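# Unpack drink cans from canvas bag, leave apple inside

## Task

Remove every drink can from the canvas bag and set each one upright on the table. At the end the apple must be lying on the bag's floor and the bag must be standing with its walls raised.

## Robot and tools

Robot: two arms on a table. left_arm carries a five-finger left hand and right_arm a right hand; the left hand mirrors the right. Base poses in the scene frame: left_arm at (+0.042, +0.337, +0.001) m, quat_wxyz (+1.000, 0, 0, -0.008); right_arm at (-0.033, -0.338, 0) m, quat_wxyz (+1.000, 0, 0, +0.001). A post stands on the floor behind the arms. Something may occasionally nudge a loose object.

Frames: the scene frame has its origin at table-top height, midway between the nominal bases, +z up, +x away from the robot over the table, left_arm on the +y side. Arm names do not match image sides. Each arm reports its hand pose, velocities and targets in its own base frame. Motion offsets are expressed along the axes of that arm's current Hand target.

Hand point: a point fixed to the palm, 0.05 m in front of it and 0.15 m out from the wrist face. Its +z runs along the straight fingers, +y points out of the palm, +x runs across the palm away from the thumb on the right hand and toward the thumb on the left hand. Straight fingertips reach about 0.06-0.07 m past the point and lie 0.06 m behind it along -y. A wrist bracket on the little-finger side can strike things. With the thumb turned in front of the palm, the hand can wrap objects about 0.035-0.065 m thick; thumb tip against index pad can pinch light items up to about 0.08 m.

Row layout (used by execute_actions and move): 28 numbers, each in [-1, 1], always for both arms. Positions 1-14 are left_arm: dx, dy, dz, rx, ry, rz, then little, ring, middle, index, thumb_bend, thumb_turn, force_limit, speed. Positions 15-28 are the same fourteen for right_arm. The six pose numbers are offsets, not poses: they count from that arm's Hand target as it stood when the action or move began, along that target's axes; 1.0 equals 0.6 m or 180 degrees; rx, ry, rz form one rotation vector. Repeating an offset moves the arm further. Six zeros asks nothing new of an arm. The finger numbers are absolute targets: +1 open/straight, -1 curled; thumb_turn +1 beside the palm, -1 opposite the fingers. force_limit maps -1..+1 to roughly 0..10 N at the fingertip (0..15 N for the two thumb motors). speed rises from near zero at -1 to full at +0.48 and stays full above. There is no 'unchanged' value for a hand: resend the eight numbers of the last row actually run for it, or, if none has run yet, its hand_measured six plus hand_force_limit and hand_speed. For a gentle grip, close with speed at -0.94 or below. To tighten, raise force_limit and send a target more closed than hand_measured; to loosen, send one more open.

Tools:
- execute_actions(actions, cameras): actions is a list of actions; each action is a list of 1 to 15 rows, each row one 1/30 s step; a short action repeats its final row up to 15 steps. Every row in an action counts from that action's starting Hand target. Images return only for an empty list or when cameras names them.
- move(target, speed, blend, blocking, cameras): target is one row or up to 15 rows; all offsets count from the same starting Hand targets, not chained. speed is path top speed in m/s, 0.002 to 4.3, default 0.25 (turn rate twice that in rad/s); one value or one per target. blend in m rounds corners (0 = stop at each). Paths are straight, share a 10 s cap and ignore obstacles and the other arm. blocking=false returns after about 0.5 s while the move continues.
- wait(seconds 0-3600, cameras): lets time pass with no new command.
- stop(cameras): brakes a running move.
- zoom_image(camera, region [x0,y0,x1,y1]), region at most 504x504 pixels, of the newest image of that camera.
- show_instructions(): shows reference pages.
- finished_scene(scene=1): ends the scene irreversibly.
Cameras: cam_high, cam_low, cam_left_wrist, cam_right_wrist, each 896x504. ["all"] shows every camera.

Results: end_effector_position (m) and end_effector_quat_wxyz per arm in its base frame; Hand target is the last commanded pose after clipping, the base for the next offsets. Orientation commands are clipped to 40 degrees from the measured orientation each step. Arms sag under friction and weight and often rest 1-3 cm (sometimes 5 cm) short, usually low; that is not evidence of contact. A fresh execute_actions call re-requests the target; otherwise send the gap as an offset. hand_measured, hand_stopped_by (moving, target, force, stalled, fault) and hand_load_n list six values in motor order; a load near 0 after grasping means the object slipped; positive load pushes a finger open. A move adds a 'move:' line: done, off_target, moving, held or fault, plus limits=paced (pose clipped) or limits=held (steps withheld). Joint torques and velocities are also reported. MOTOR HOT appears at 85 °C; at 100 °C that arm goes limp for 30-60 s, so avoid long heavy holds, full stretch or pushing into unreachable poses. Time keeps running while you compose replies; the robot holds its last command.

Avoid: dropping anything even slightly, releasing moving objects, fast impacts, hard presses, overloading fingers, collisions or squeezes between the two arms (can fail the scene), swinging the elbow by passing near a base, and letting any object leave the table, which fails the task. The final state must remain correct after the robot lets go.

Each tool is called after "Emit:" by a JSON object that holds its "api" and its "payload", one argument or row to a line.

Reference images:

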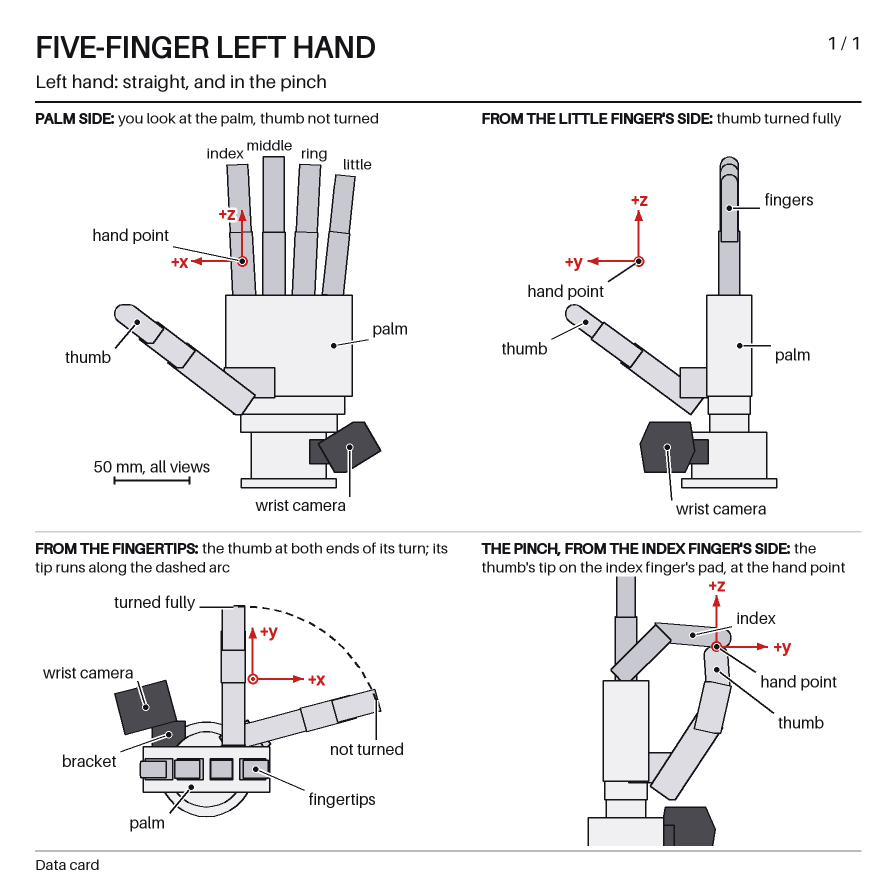

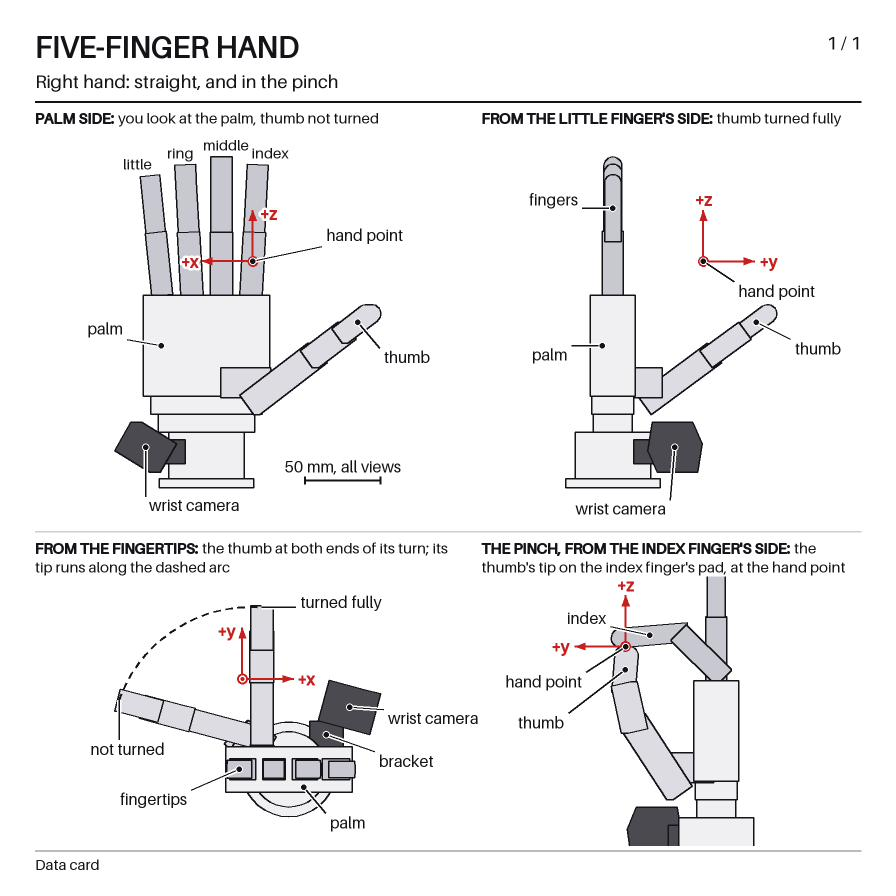

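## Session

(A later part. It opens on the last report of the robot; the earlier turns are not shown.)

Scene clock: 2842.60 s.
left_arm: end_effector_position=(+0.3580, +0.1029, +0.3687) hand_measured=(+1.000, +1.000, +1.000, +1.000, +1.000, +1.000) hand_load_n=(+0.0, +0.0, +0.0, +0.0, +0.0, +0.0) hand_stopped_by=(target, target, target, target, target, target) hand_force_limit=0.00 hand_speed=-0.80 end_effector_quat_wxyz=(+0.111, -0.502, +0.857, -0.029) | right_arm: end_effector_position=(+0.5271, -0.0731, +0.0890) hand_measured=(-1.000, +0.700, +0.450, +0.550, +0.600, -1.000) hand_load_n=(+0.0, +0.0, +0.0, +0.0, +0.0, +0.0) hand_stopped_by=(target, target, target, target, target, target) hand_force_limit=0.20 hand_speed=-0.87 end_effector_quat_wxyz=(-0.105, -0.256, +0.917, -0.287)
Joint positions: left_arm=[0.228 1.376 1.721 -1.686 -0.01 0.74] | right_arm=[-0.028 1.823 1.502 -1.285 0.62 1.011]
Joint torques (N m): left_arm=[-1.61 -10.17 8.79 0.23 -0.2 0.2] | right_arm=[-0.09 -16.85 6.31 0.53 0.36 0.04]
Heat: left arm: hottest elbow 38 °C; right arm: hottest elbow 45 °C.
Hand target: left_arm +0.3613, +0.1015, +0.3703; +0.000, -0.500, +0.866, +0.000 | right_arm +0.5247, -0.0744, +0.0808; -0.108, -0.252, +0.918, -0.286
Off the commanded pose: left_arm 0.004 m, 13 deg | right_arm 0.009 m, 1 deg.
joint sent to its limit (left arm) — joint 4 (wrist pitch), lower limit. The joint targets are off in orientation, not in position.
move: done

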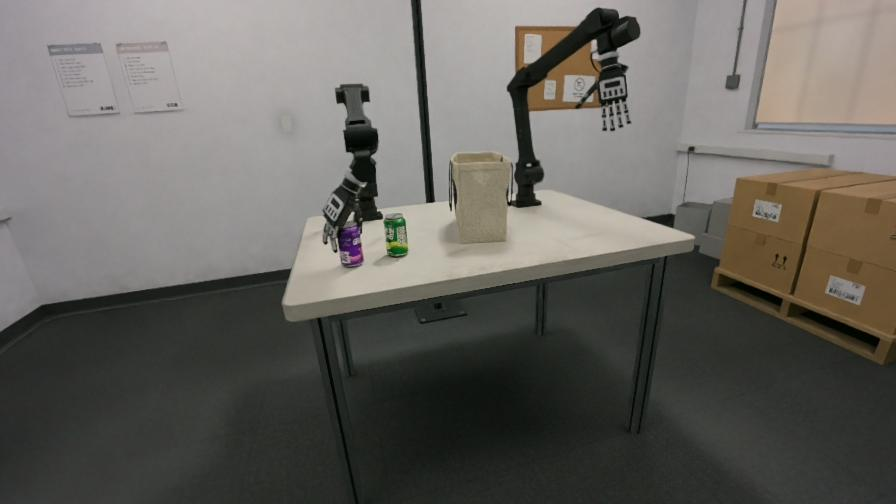

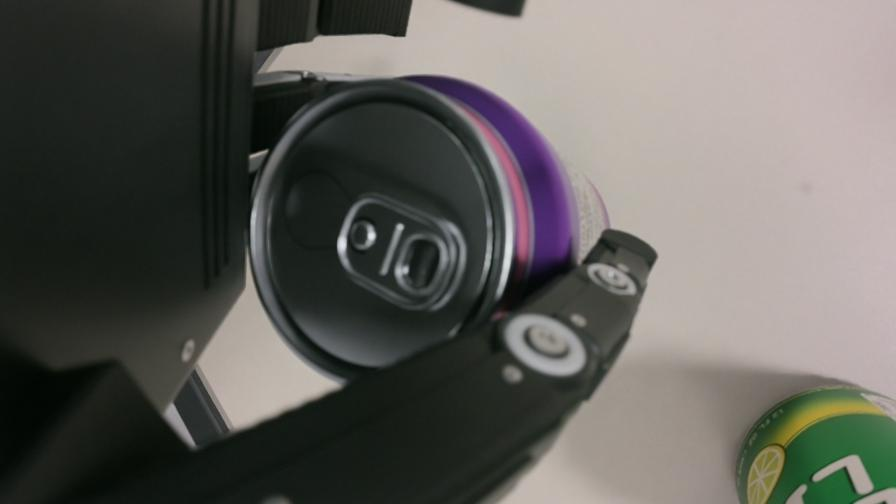

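Emit:
{"api": "move", "payload": {
  "target": [
    [0,0,0,0,0,0,1,1,1,1,1,1,0,-0.8,0,0,0,0,0,0,-1,0.8,0.72,0.72,1,-1,0.2,-0.5]
  ]
}}

Emit:
{"api": "move", "payload": {
  "target": [
    [0,0,0,0,0,0,1,1,1,1,1,1,0,-0.8,0.0027,-0.035,-0.0402,0,0,0,-1,0.8,0.72,0.72,1,-1,0.2,-0.5],
    [0,0,0,0,0,0,1,1,1,1,1,1,0,-0.8,0.1083,-0.186,-0.2975,0,0,0,-1,0.8,0.72,0.72,1,-1,0.2,-0.5]
  ],
  "speed": [0.03,0.1],
  "blend": [0.005,0],
  "cameras": ["cam_low","cam_high"]
}}

Scene clock: 2858.63 s.
left_arm: end_effector_position=(+0.3580, +0.1029, +0.3687) hand_measured=(+1.000, +1.000, +1.000, +1.000, +1.000, +1.000) hand_load_n=(+0.0, -0.5, +0.0, +0.0, +0.0, +0.0) hand_stopped_by=(target, target, target, target, target, target) hand_force_limit=0.00 hand_speed=-0.80 end_effector_quat_wxyz=(+0.111, -0.502, +0.857, -0.029) | right_arm: end_effector_position=(+0.5271, -0.0731, +0.0890) hand_measured=(-1.000, +0.800, +0.720, +0.720, +1.000, -1.000) hand_load_n=(+0.0, +0.0, +0.0, +0.0, +0.0, +0.0) hand_stopped_by=(target, target, target, target, target, target) hand_force_limit=0.20 hand_speed=-0.50 end_effector_quat_wxyz=(-0.105, -0.256, +0.917, -0.287)
Joint positions: left_arm=[0.228 1.376 1.721 -1.686 -0.01 0.74] | right_arm=[-0.028 1.823 1.502 -1.285 0.62 1.011]
Joint torques (N m): left_arm=[-1.61 -10.05 8.79 0.32 -0.2 0.18] | right_arm=[0.03 -16.91 6.32 0.53 0.36 0.05]
Heat: left arm: hottest elbow 38 °C; right arm: hottest elbow 44 °C.
Hand target: left_arm +0.3613, +0.1015, +0.3703; +0.000, -0.500, +0.866, +0.000 | right_arm +0.5247, -0.0744, +0.0808; -0.108, -0.252, +0.918, -0.286
Off the commanded pose: left_arm 0.004 m, 13 deg | right_arm 0.009 m, 1 deg.
joint sent to its limit (left arm) — joint 4 (wrist pitch), lower limit. The joint targets are off in orientation, not in position.
move: done

Scene clock: 2862.20 s.
left_arm: end_effector_position=(+0.3580, +0.1029, +0.3687) hand_measured=(+1.000, +1.000, +1.000, +1.000, +1.000, +1.000) hand_load_n=(+0.0, +0.0, +0.0, +0.0, -0.5, +0.0) hand_stopped_by=(target, target, target, target, target, target) hand_force_limit=0.00 hand_speed=-0.80 end_effector_quat_wxyz=(+0.111, -0.502, +0.857, -0.029) | right_arm: end_effector_position=(+0.5320, -0.0730, +0.2857) hand_measured=(-1.000, +0.800, +0.720, +0.720, +1.000, -1.000) hand_load_n=(+0.0, +0.0, +0.0, +0.0, +0.0, +0.0) hand_stopped_by=(target, target, target, target, target, target) hand_force_limit=0.20 hand_speed=-0.50 end_effector_quat_wxyz=(-0.073, -0.266, +0.915, -0.296)
Joint positions: left_arm=[0.228 1.376 1.721 -1.686 -0.01 0.74] | right_arm=[-0.028 1.742 1.912 -1.692 0.617 0.96]
Joint torques (N m): left_arm=[-1.67 -10.29 8.79 0.28 -0.18 0.2] | right_arm=[-0.44 -16.56 10.97 -0.03 0.27 -0.16]
Heat: left arm: hottest elbow 38 °C; right arm: hottest elbow 44 °C.
Hand target: left_arm +0.3613, +0.1015, +0.3703; +0.000, -0.500, +0.866, +0.000 | right_arm +0.5377, -0.0761, +0.3008; -0.108, -0.252, +0.918, -0.286
Off the commanded pose: left_arm 0.004 m, 13 deg | right_arm 0.016 m, 5 deg.
joint sent to its limit (left arm) — joint 4 (wrist pitch), lower limit. The joint targets are off in orientation, not in position.
joint sent to its limit (right arm) — joint 4 (wrist pitch), lower limit. The joint targets are off in orientation, not in position.
move: off_target (right_arm)
Images, in order (width x height): cam_high 896x504, cam_low 896x504.

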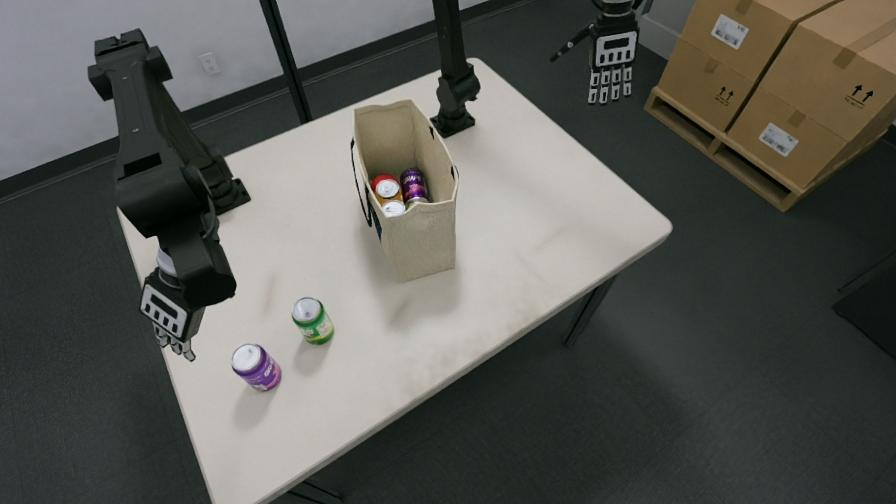

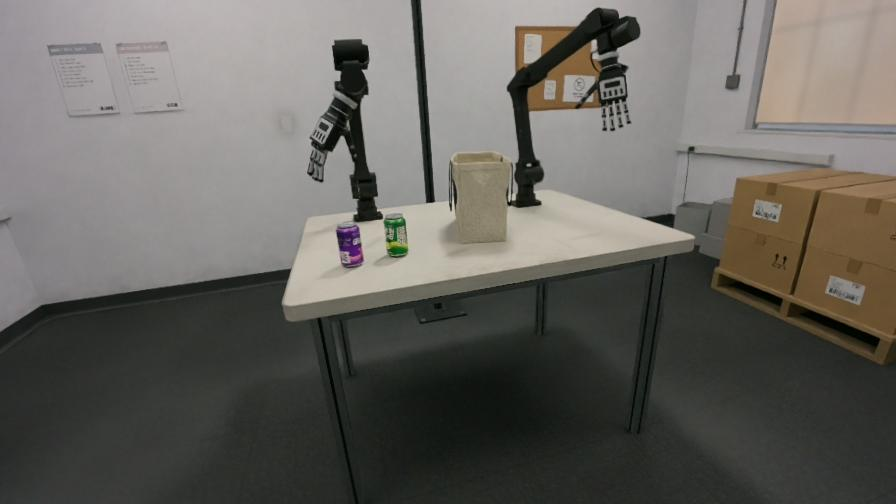

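Emit:
{"api": "zoom_image", "payload": {
  "camera": "cam_high",
  "region": [340, 90, 480, 290]
}}

Emit:
{"api": "zoom_image", "payload": {
  "camera": "cam_high",
  "region": [360, 150, 440, 230]
}}

Scaled by 2.520 from the camera's image (finer frame: 1280x720).

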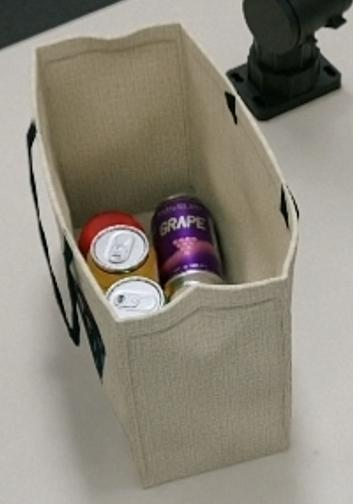

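Scaled by 6.300 from the camera's image (finer frame: 1280x720).

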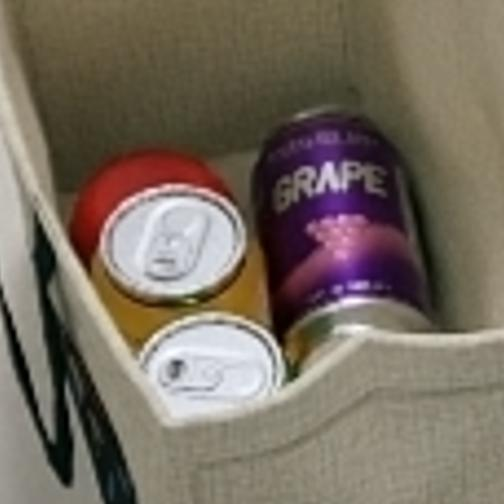

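Emit:
{"api": "move", "payload": {
  "target": [0.6829,-0.2588,-0.008,0,0,-0.0922,1,1,1,1,0.6,-1,0,-0.6,0,0,0,0,0,0,-1,0.8,0.72,0.72,1,-1,0.2,-0.5],
  "speed": 0.12,
  "cameras": ["all"]
}}

Emit:
{"api": "zoom_image", "payload": {
  "camera": "cam_high",
  "region": [340, 60, 480, 260]
}}

Scene clock: 3284.27 s.
left_arm: end_effector_position=(+0.2846, -0.3251, +0.3620) hand_measured=(+1.000, +1.000, +1.000, +1.000, +0.600, -1.000) hand_load_n=(+0.0, +0.0, +0.0, +0.0, +0.0, +0.0) hand_stopped_by=(target, target, target, target, target, target) hand_force_limit=0.00 hand_speed=-0.60 end_effector_quat_wxyz=(+0.004, -0.617, +0.781, -0.099) | right_arm: end_effector_position=(+0.5319, -0.0730, +0.2857) hand_measured=(-1.000, +0.800, +0.720, +0.720, +1.000, -1.000) hand_load_n=(+0.0, +0.0, +0.0, +0.0, +0.0, +0.0) hand_stopped_by=(target, target, target, target, target, target) hand_force_limit=0.20 hand_speed=-0.50 end_effector_quat_wxyz=(-0.073, -0.267, +0.914, -0.296)
Joint positions: left_arm=[-0.71 1.469 1.78 -1.686 0.029 -0.479] | right_arm=[-0.028 1.742 1.912 -1.692 0.617 0.96]
Joint torques (N m): left_arm=[-0.73 -11.87 11.47 0.17 0.06 0.03] | right_arm=[-0.5 -16.56 10.99 -0.03 0.27 -0.17]
Heat: left arm: hottest elbow 38 °C; right arm: hottest elbow 49 °C.
Hand target: left_arm +0.2904, -0.3310, +0.3748; +0.000, -0.619, +0.785, +0.001 | right_arm +0.5377, -0.0761, +0.3008; -0.108, -0.252, +0.918, -0.286
Off the commanded pose: left_arm 0.015 m, 11 deg | right_arm 0.016 m, 5 deg.
joint sent to its limit (left arm) — joint 4 (wrist pitch), lower limit. The joint targets are off in orientation, not in position.
joint sent to its limit (right arm) — joint 4 (wrist pitch), lower limit. The joint targets are off in orientation, not in position.
move: off_target (left_arm)

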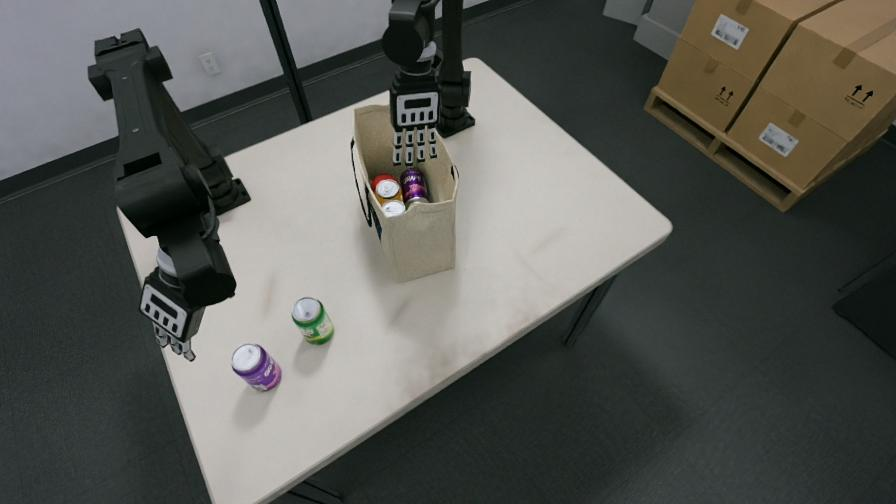

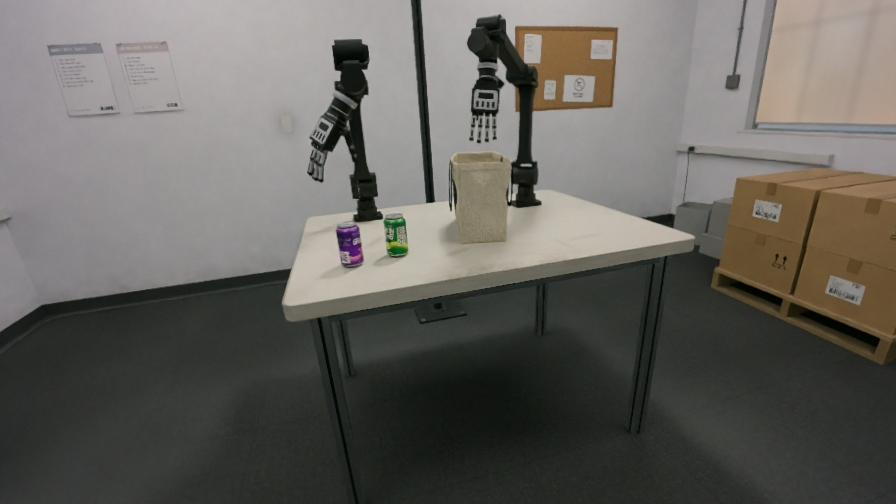

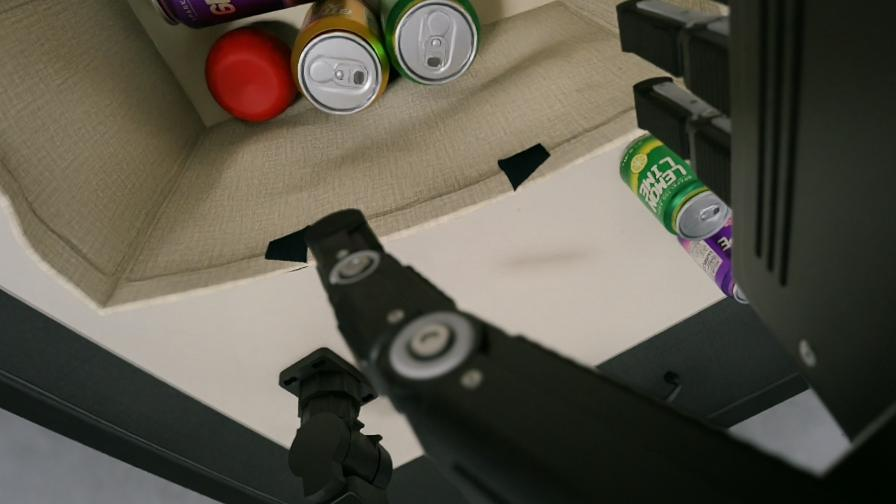

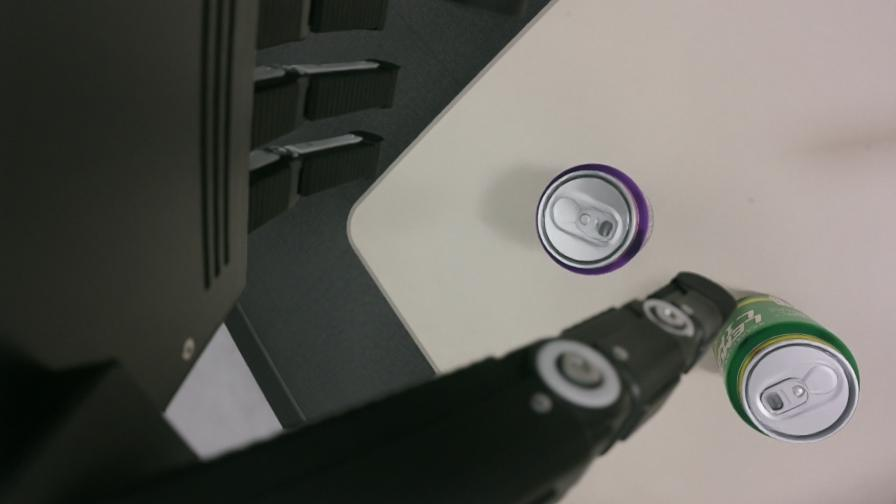

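Scaled by 2.520 from the camera's image (finer frame: 1280x720).

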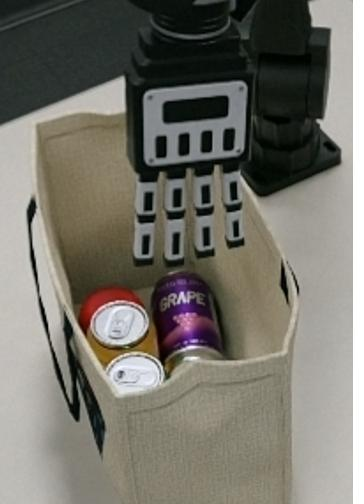

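Emit:
{"api": "move", "payload": {
  "target": [0,0,0.2917,0,0,0,1,1,1,1,0.6,-1,0,-0.6,0,0,0,0,0,0,-1,0.8,0.72,0.72,1,-1,0.2,-0.5],
  "speed": 0.08,
  "cameras": ["cam_high","cam_left_wrist"]
}}

Emit:
{"api": "zoom_image", "payload": {
  "camera": "cam_high",
  "region": [340, 80, 480, 280]
}}

Scene clock: 3306.20 s.
left_arm: end_effector_position=(+0.2894, -0.3254, +0.2043) hand_measured=(+1.000, +1.000, +1.000, +1.000, +0.600, -1.000) hand_load_n=(+0.0, +0.0, +0.5, +0.0, +0.0, +0.0) hand_stopped_by=(target, target, target, target, target, target) hand_force_limit=0.00 hand_speed=-0.60 end_effector_quat_wxyz=(-0.001, -0.620, +0.785, +0.001) | right_arm: end_effector_position=(+0.5319, -0.0730, +0.2857) hand_measured=(-1.000, +0.800, +0.720, +0.720, +1.000, -1.000) hand_load_n=(+0.0, +0.0, +0.0, +0.0, +0.0, +0.0) hand_stopped_by=(target, target, target, target, target, target) hand_force_limit=0.20 hand_speed=-0.50 end_effector_quat_wxyz=(-0.073, -0.267, +0.914, -0.296)
Joint positions: left_arm=[-0.715 1.576 1.48 -1.478 0.002 -0.481] | right_arm=[-0.028 1.742 1.912 -1.692 0.617 0.96]
Joint torques (N m): left_arm=[-1.2 -13.74 7.75 0.51 -0.18 0.02] | right_arm=[-0.44 -16.67 11 -0.03 0.27 -0.17]
Heat: left arm: hottest elbow 41 °C; right arm: hottest elbow 49 °C.
Hand target: left_arm +0.2905, -0.3308, +0.1998; +0.000, -0.619, +0.785, +0.000 | right_arm +0.5377, -0.0761, +0.3008; -0.108, -0.252, +0.918, -0.286
Off the commanded pose: left_arm 0.007 m, 0 deg | right_arm 0.016 m, 5 deg.
joint sent to its limit (right arm) — joint 4 (wrist pitch), lower limit. The joint targets are off in orientation, not in position.
move: done

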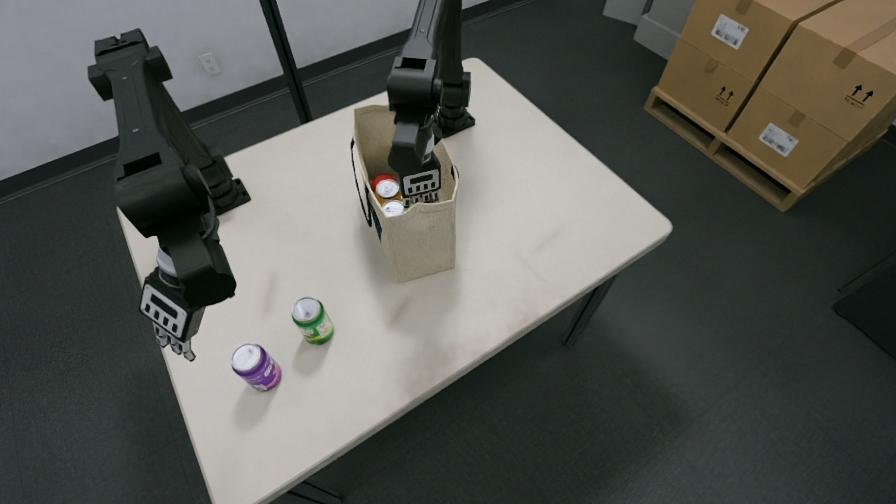

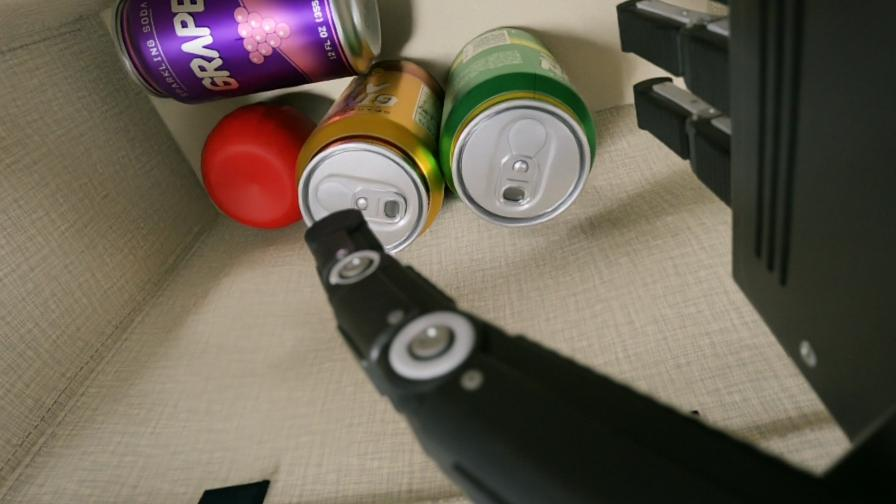

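Scaled by 2.520 from the camera's image (finer frame: 1280x720).

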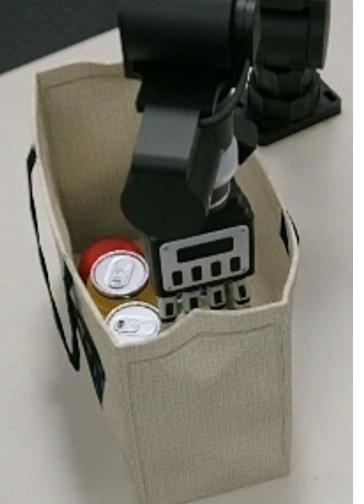

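Emit:
{"api": "move", "payload": {
  "target": [0.0077,-0.0052,0.1333,0,0,0,1,1,1,1,0.6,-1,0,-0.6,0,0,0,0,0,0,-1,0.8,0.72,0.72,1,-1,0.2,-0.5],
  "speed": 0.06,
  "cameras": ["cam_high","cam_left_wrist"]
}}

Emit:
{"api": "zoom_image", "payload": {
  "camera": "cam_high",
  "region": [340, 80, 480, 280]
}}

Scene clock: 3379.73 s.
left_arm: end_effector_position=(+0.2919, -0.3313, +0.1258) hand_measured=(+1.000, +1.000, +1.000, +1.000, +0.600, -1.000) hand_load_n=(+0.0, +0.0, +0.0, +0.0, +0.0, +0.0) hand_stopped_by=(target, target, target, target, target, target) hand_force_limit=0.00 hand_speed=-0.60 end_effector_quat_wxyz=(-0.001, -0.620, +0.785, +0.000) | right_arm: end_effector_position=(+0.5319, -0.0730, +0.2857) hand_measured=(-1.000, +0.800, +0.720, +0.720, +1.000, -1.000) hand_load_n=(+0.0, +0.0, -0.5, +0.0, +0.0, +0.0) hand_stopped_by=(target, target, target, target, target, target) hand_force_limit=0.20 hand_speed=-0.50 end_effector_quat_wxyz=(-0.073, -0.267, +0.914, -0.296)
Joint positions: left_arm=[-0.721 1.628 1.333 -1.276 0.002 -0.487] | right_arm=[-0.028 1.742 1.912 -1.692 0.617 0.96]
Joint torques (N m): left_arm=[-1.32 -14.39 7.57 0.5 -0.16 0.05] | right_arm=[-0.44 -16.56 11 -0.05 0.27 -0.17]
Heat: left arm: hottest elbow 37 °C; right arm: hottest elbow 49 °C.
Hand target: left_arm +0.2922, -0.3360, +0.1198; +0.000, -0.619, +0.785, +0.001 | right_arm +0.5377, -0.0761, +0.3008; -0.108, -0.252, +0.918, -0.286
Off the commanded pose: left_arm 0.008 m, 0 deg | right_arm 0.016 m, 5 deg.
joint sent to its limit (right arm) — joint 4 (wrist pitch), lower limit. The joint targets are off in orientation, not in position.
move: done

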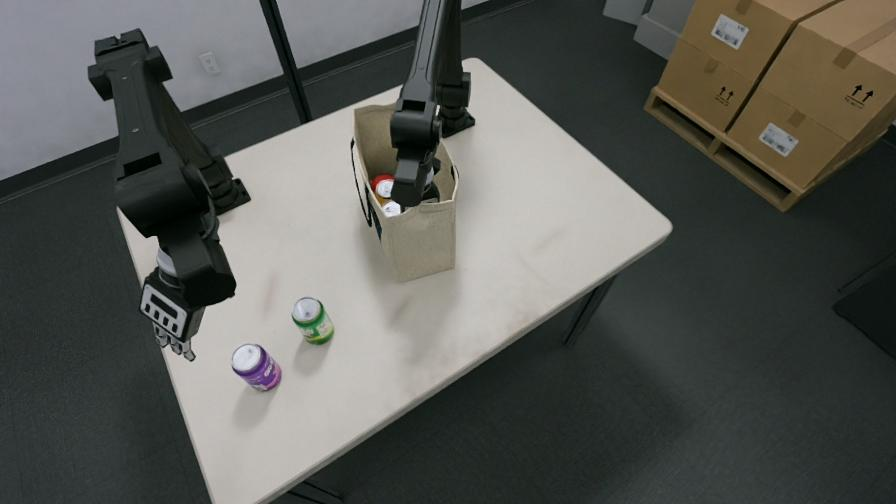

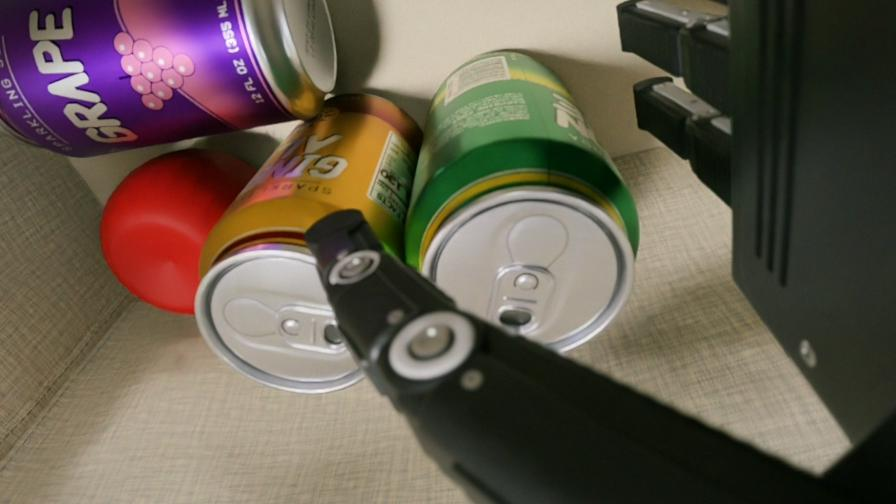

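Scaled by 2.520 from the camera's image (finer frame: 1280x720).

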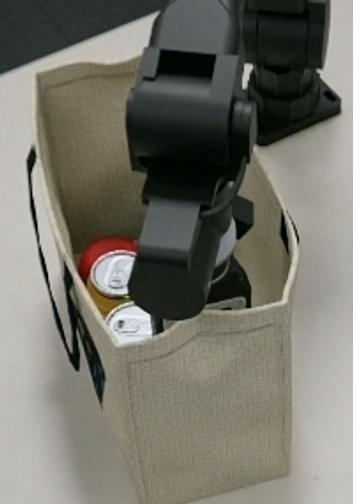

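Emit:
{"api": "move", "payload": {
  "target": [0,-0.005,0.0333,0,0,0,1,1,1,1,0.6,-1,0,-0.6,0,0,0,0,0,0,-1,0.8,0.72,0.72,1,-1,0.2,-0.5],
  "speed": 0.04,
  "cameras": ["cam_left_wrist"]
}}

Scene clock: 3416.97 s.
left_arm: end_effector_position=(+0.2942, -0.3333, +0.1062) hand_measured=(+1.000, +1.000, +1.000, +1.000, +0.600, -1.000) hand_load_n=(+0.0, +0.0, +0.0, +0.0, +0.0, +0.0) hand_stopped_by=(target, target, target, target, target, target) hand_force_limit=0.00 hand_speed=-0.60 end_effector_quat_wxyz=(-0.001, -0.620, +0.785, -0.001) | right_arm: end_effector_position=(+0.5319, -0.0730, +0.2857) hand_measured=(-1.000, +0.800, +0.720, +0.720, +1.000, -1.000) hand_load_n=(+0.0, +0.0, +0.0, +0.0, +0.0, +0.0) hand_stopped_by=(target, target, target, target, target, target) hand_force_limit=0.20 hand_speed=-0.50 end_effector_quat_wxyz=(-0.073, -0.267, +0.914, -0.296)
Joint positions: left_arm=[-0.721 1.651 1.308 -1.227 0.002 -0.487] | right_arm=[-0.028 1.742 1.912 -1.692 0.617 0.96]
Joint torques (N m): left_arm=[-1.03 -14.04 7.36 0.59 -0.17 0.07] | right_arm=[-0.44 -16.62 11 -0.05 0.27 -0.17]
Heat: left arm: hottest elbow 37 °C; right arm: hottest elbow 49 °C.
Hand target: left_arm +0.2951, -0.3366, +0.0998; +0.000, -0.619, +0.785, +0.001 | right_arm +0.5377, -0.0761, +0.3008; -0.108, -0.252, +0.918, -0.286
Off the commanded pose: left_arm 0.007 m, 0 deg | right_arm 0.016 m, 5 deg.
joint sent to its limit (right arm) — joint 4 (wrist pitch), lower limit. The joint targets are off in orientation, not in position.
move: done

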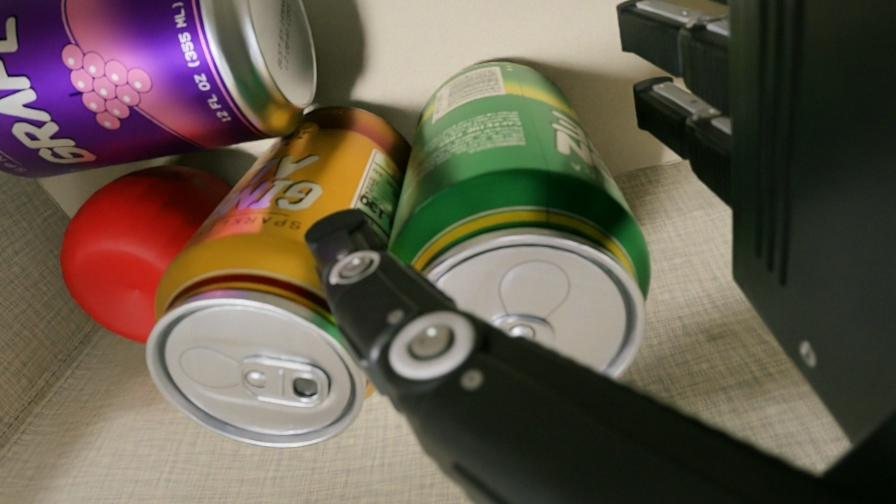

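Emit:
{"api": "move", "payload": {
  "target": [0,-0.01,0.0333,0,0,0,1,1,1,1,0.6,-1,0,-0.6,0,0,0,0,0,0,-1,0.8,0.72,0.72,1,-1,0.2,-0.5],
  "speed": 0.03,
  "cameras": ["cam_left_wrist"]
}}

Scene clock: 3435.73 s.
left_arm: end_effector_position=(+0.2975, -0.3360, +0.0895) hand_measured=(+1.000, +1.000, +1.000, +1.000, +0.600, -1.000) hand_load_n=(+0.0, +0.0, +0.0, +0.0, +1.5, -1.0) hand_stopped_by=(target, target, target, target, target, target) hand_force_limit=0.00 hand_speed=-0.60 end_effector_quat_wxyz=(-0.001, -0.619, +0.785, -0.001) | right_arm: end_effector_position=(+0.5319, -0.0730, +0.2857) hand_measured=(-1.000, +0.800, +0.720, +0.720, +1.000, -1.000) hand_load_n=(+0.0, +0.0, +0.0, +0.0, +0.0, +0.0) hand_stopped_by=(target, target, target, target, target, target) hand_force_limit=0.20 hand_speed=-0.50 end_effector_quat_wxyz=(-0.073, -0.267, +0.914, -0.296)
Joint positions: left_arm=[-0.721 1.677 1.295 -1.188 0.001 -0.486] | right_arm=[-0.028 1.742 1.912 -1.692 0.617 0.96]
Joint torques (N m): left_arm=[-0.79 -14.21 7.2 0.75 -0.13 0.15] | right_arm=[-0.44 -16.62 10.99 -0.05 0.27 -0.17]
Heat: left arm: hottest elbow 38 °C; right arm: hottest elbow 49 °C.
Hand target: left_arm +0.3010, -0.3381, +0.0798; +0.000, -0.619, +0.785, +0.000 | right_arm +0.5377, -0.0761, +0.3008; -0.108, -0.252, +0.918, -0.286
Off the commanded pose: left_arm 0.010 m, 0 deg | right_arm 0.016 m, 5 deg.
joint sent to its limit (right arm) — joint 4 (wrist pitch), lower limit. The joint targets are off in orientation, not in position.
move: done

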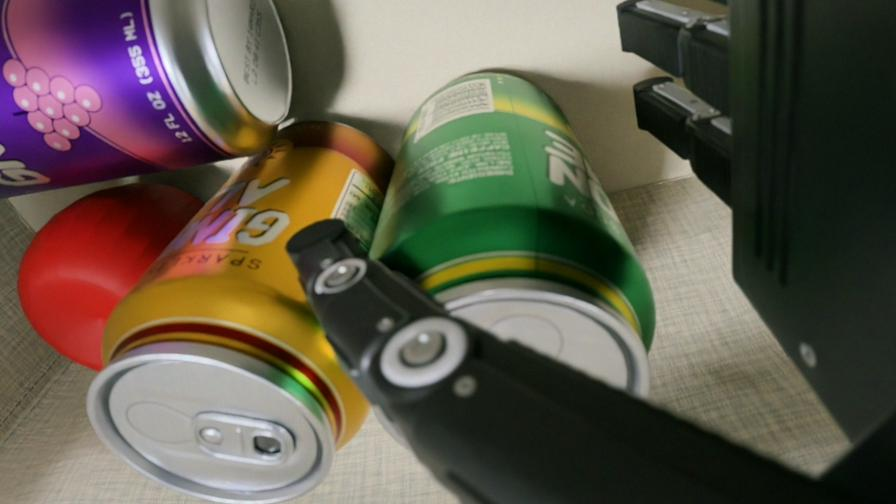

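Emit:
{"api": "move", "payload": {
  "target": [0,0,0,0,0,0,1,1,1,1,0.2,-1,-0.4,-0.85,0,0,0,0,0,0,-1,0.8,0.72,0.72,1,-1,0.2,-0.5],
  "cameras": ["cam_left_wrist","cam_high"]
}}

Scene clock: 3445.27 s.
left_arm: end_effector_position=(+0.2974, -0.3356, +0.0895) hand_measured=(+1.000, +1.000, +1.000, +1.000, +0.546, -1.000) hand_load_n=(+0.0, +0.0, +0.0, +0.5, +4.5, -1.5) hand_stopped_by=(target, target, target, target, force, target) hand_force_limit=-0.40 hand_speed=-0.85 end_effector_quat_wxyz=(-0.001, -0.617, +0.787, -0.001) | right_arm: end_effector_position=(+0.5319, -0.0730, +0.2857) hand_measured=(-1.000, +0.800, +0.720, +0.720, +1.000, -1.000) hand_load_n=(+0.0, +0.0, +0.0, +0.0, +0.0, +0.5) hand_stopped_by=(target, target, target, target, target, target) hand_force_limit=0.20 hand_speed=-0.50 end_effector_quat_wxyz=(-0.073, -0.267, +0.914, -0.296)
Joint positions: left_arm=[-0.721 1.677 1.295 -1.188 0.001 -0.479] | right_arm=[-0.028 1.742 1.912 -1.692 0.617 0.96]
Joint torques (N m): left_arm=[-0.62 -14.15 7.15 0.73 -0.13 0.03] | right_arm=[-0.38 -16.62 10.99 -0.03 0.27 -0.17]
Heat: left arm: hottest elbow 37 °C; right arm: hottest elbow 49 °C.
Hand target: left_arm +0.3010, -0.3381, +0.0798; +0.000, -0.619, +0.785, +0.000 | right_arm +0.5377, -0.0761, +0.3008; -0.108, -0.252, +0.918, -0.286
Off the commanded pose: left_arm 0.011 m, 0 deg | right_arm 0.016 m, 5 deg.
joint sent to its limit (right arm) — joint 4 (wrist pitch), lower limit. The joint targets are off in orientation, not in position.
move: done
Images, in order (width x height): cam_high 896x504, cam_left_wrist 896x504.

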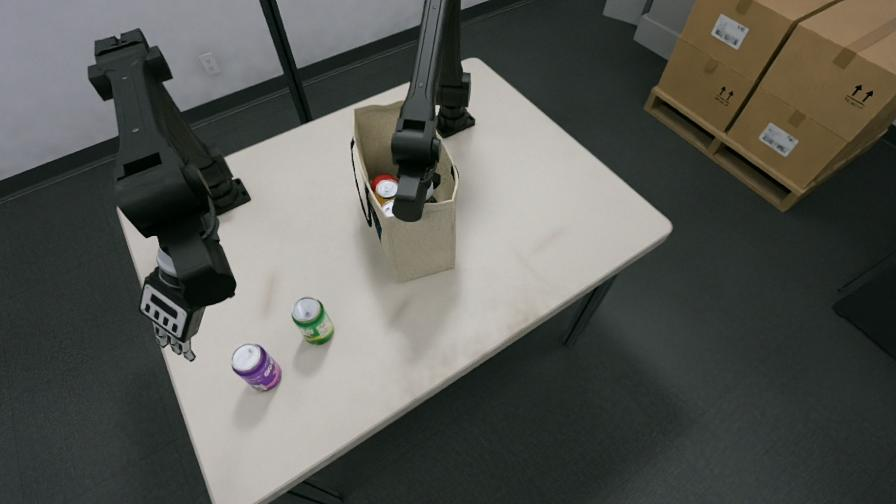

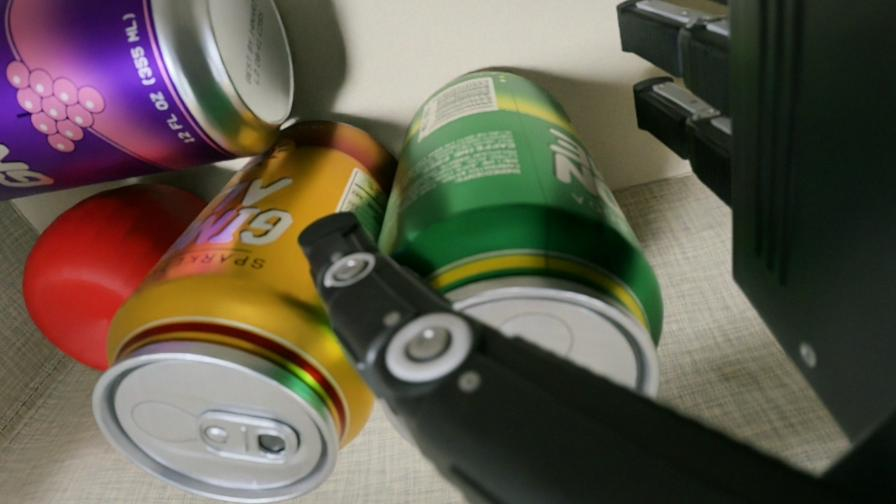

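Emit:
{"api": "move", "payload": {
  "target": [0,0,0,0,0,0,1,1,1,1,0.3,-1,0.1,-0.85,0,0,0,0,0,0,-1,0.8,0.72,0.72,1,-1,0.2,-0.5],
  "cameras": ["cam_left_wrist"]
}}

Scene clock: 3451.50 s.
left_arm: end_effector_position=(+0.2970, -0.3346, +0.0868) hand_measured=(+1.000, +1.000, +1.000, +1.000, +0.300, -1.000) hand_load_n=(+0.0, +0.0, +0.0, +0.0, +0.5, -0.5) hand_stopped_by=(target, target, target, target, target, target) hand_force_limit=0.10 hand_speed=-0.85 end_effector_quat_wxyz=(+0.000, -0.614, +0.789, +0.001) | right_arm: end_effector_position=(+0.5319, -0.0730, +0.2857) hand_measured=(-1.000, +0.800, +0.720, +0.720, +1.000, -1.000) hand_load_n=(+0.0, +0.0, +0.0, +0.0, +0.0, +0.0) hand_stopped_by=(target, target, target, target, target, target) hand_force_limit=0.20 hand_speed=-0.50 end_effector_quat_wxyz=(-0.073, -0.267, +0.914, -0.296)
Joint positions: left_arm=[-0.721 1.68 1.292 -1.186 0 -0.473] | right_arm=[-0.028 1.742 1.912 -1.692 0.617 0.96]
Joint torques (N m): left_arm=[-0.62 -14.45 7.45 0.66 -0.09 -0.02] | right_arm=[-0.38 -16.62 10.99 -0.03 0.27 -0.17]
Heat: left arm: hottest elbow 37 °C; right arm: hottest elbow 49 °C.
Hand target: left_arm +0.3010, -0.3381, +0.0799; +0.000, -0.619, +0.785, +0.000 | right_arm +0.5377, -0.0761, +0.3008; -0.108, -0.252, +0.918, -0.286
Off the commanded pose: left_arm 0.009 m, 1 deg | right_arm 0.016 m, 5 deg.
joint sent to its limit (right arm) — joint 4 (wrist pitch), lower limit. The joint targets are off in orientation, not in position.
move: done

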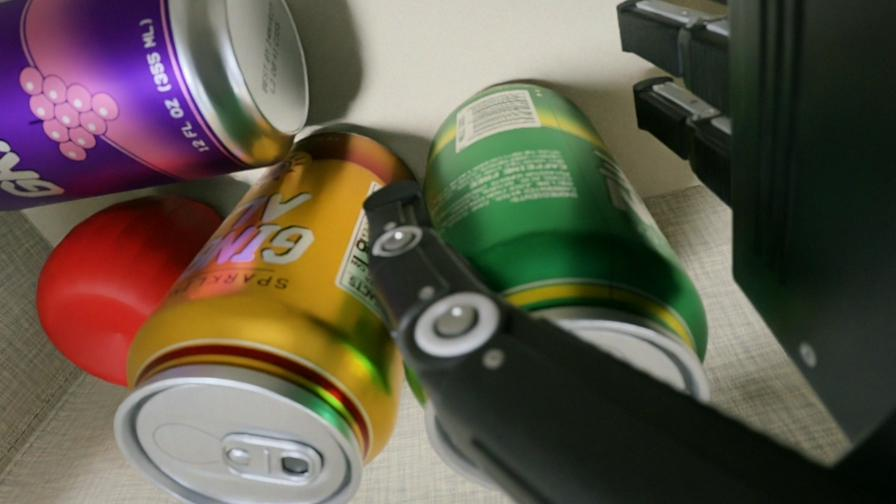

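Emit:
{"api": "move", "payload": {
  "target": [0,-0.0367,0,0,0,0,1,1,1,1,0.3,-1,0.1,-0.85,0,0,0,0,0,0,-1,0.8,0.72,0.72,1,-1,0.2,-0.5],
  "speed": 0.03,
  "cameras": ["cam_left_wrist","cam_high"]
}}

Scene clock: 3460.97 s.
left_arm: end_effector_position=(+0.3096, -0.3334, +0.0763) hand_measured=(+1.000, +1.000, +1.000, +1.000, +0.300, -1.000) hand_load_n=(+0.0, +0.0, +0.0, +0.0, +0.5, -1.0) hand_stopped_by=(target, target, target, target, target, target) hand_force_limit=0.10 hand_speed=-0.85 end_effector_quat_wxyz=(-0.001, -0.619, +0.785, +0.010) | right_arm: end_effector_position=(+0.5319, -0.0730, +0.2857) hand_measured=(-1.000, +0.800, +0.720, +0.720, +1.000, -1.000) hand_load_n=(+0.0, +0.0, +0.0, +0.0, +0.0, +0.0) hand_stopped_by=(target, target, target, target, target, target) hand_force_limit=0.20 hand_speed=-0.50 end_effector_quat_wxyz=(-0.073, -0.267, +0.914, -0.296)
Joint positions: left_arm=[-0.702 1.723 1.317 -1.186 -0.001 -0.466] | right_arm=[-0.028 1.742 1.912 -1.692 0.617 0.96]
Joint torques (N m): left_arm=[-0.5 -14.86 10.55 0.05 -0.02 0.12] | right_arm=[-0.32 -16.62 10.99 -0.05 0.27 -0.17]
Heat: left arm: hottest elbow 37 °C; right arm: hottest elbow 49 °C.
Hand target: left_arm +0.3224, -0.3432, +0.0798; +0.000, -0.619, +0.785, +0.001 | right_arm +0.5377, -0.0761, +0.3008; -0.108, -0.252, +0.918, -0.286
Off the commanded pose: left_arm 0.017 m, 1 deg | right_arm 0.016 m, 5 deg.
joint sent to its limit (right arm) — joint 4 (wrist pitch), lower limit. The joint targets are off in orientation, not in position.
move: off_target (left_arm)
Images, in order (width x height): cam_high 896x504, cam_left_wrist 896x504.

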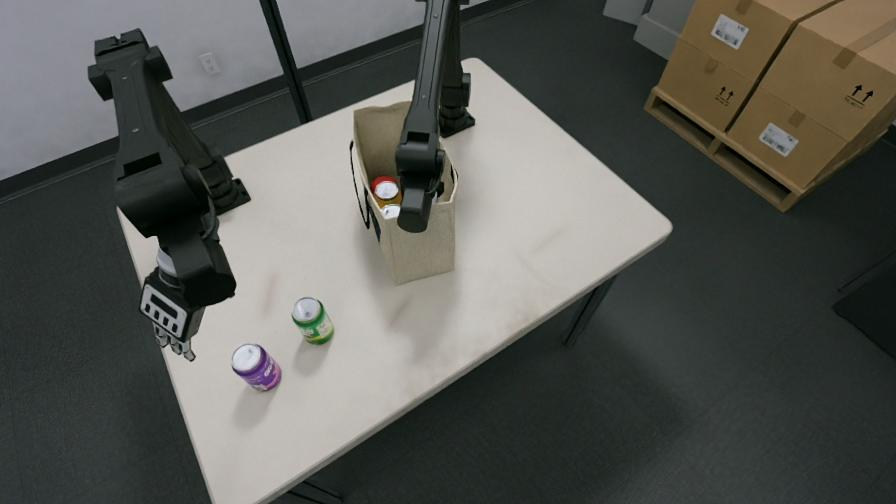

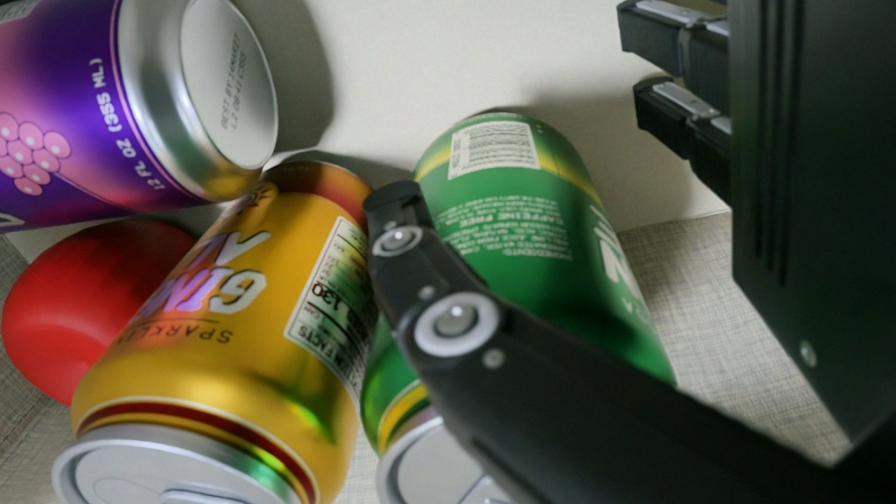

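Emit:
{"api": "zoom_image", "payload": {
  "camera": "cam_high",
  "region": [360, 150, 440, 230]
}}

Scaled by 6.300 from the camera's image (finer frame: 1280x720).

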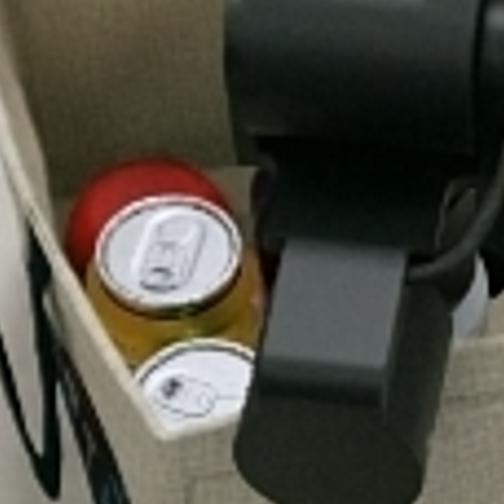

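Emit:
{"api": "move", "payload": {
  "target": [-0.0067,0.0237,-0.017,0,0,0,1,1,1,1,0.65,-1,0.1,-0.7,0,0,0,0,0,0,-1,0.8,0.72,0.72,1,-1,0.2,-0.5],
  "speed": 0.03,
  "cameras": ["cam_left_wrist"]
}}

Scene clock: 3507.73 s.
left_arm: end_effector_position=(+0.3090, -0.3330, +0.0766) hand_measured=(+1.000, +1.000, +1.000, +1.000, +0.650, -1.000) hand_load_n=(+0.0, +0.0, +0.0, +0.0, +0.0, +0.0) hand_stopped_by=(target, target, target, target, target, target) hand_force_limit=0.10 hand_speed=-0.70 end_effector_quat_wxyz=(-0.002, -0.619, +0.785, +0.011) | right_arm: end_effector_position=(+0.5319, -0.0730, +0.2857) hand_measured=(-1.000, +0.800, +0.720, +0.720, +1.000, -1.000) hand_load_n=(+0.0, +0.0, +0.0, +0.0, +0.0, +0.0) hand_stopped_by=(target, target, target, target, target, target) hand_force_limit=0.20 hand_speed=-0.50 end_effector_quat_wxyz=(-0.073, -0.267, +0.914, -0.296)
Joint positions: left_arm=[-0.702 1.722 1.317 -1.188 -0.001 -0.466] | right_arm=[-0.028 1.742 1.912 -1.692 0.617 0.96]
Joint torques (N m): left_arm=[-1.26 -18.55 7.94 -0.31 -0.03 0.07] | right_arm=[-0.44 -16.62 10.99 -0.05 0.27 -0.17]
Heat: left arm: hottest elbow 38 °C; right arm: hottest elbow 50 °C.
Hand target: left_arm +0.3095, -0.3361, +0.0901; +0.000, -0.619, +0.785, +0.000 | right_arm +0.5377, -0.0761, +0.3008; -0.108, -0.252, +0.918, -0.286
Off the commanded pose: left_arm 0.014 m, 1 deg | right_arm 0.016 m, 5 deg.
joint sent to its limit (right arm) — joint 4 (wrist pitch), lower limit. The joint targets are off in orientation, not in position.
move: off_target (left_arm)

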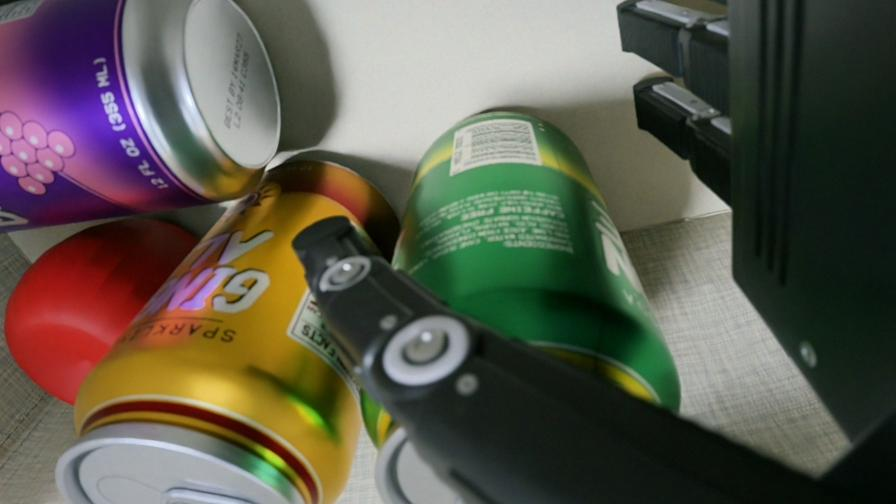

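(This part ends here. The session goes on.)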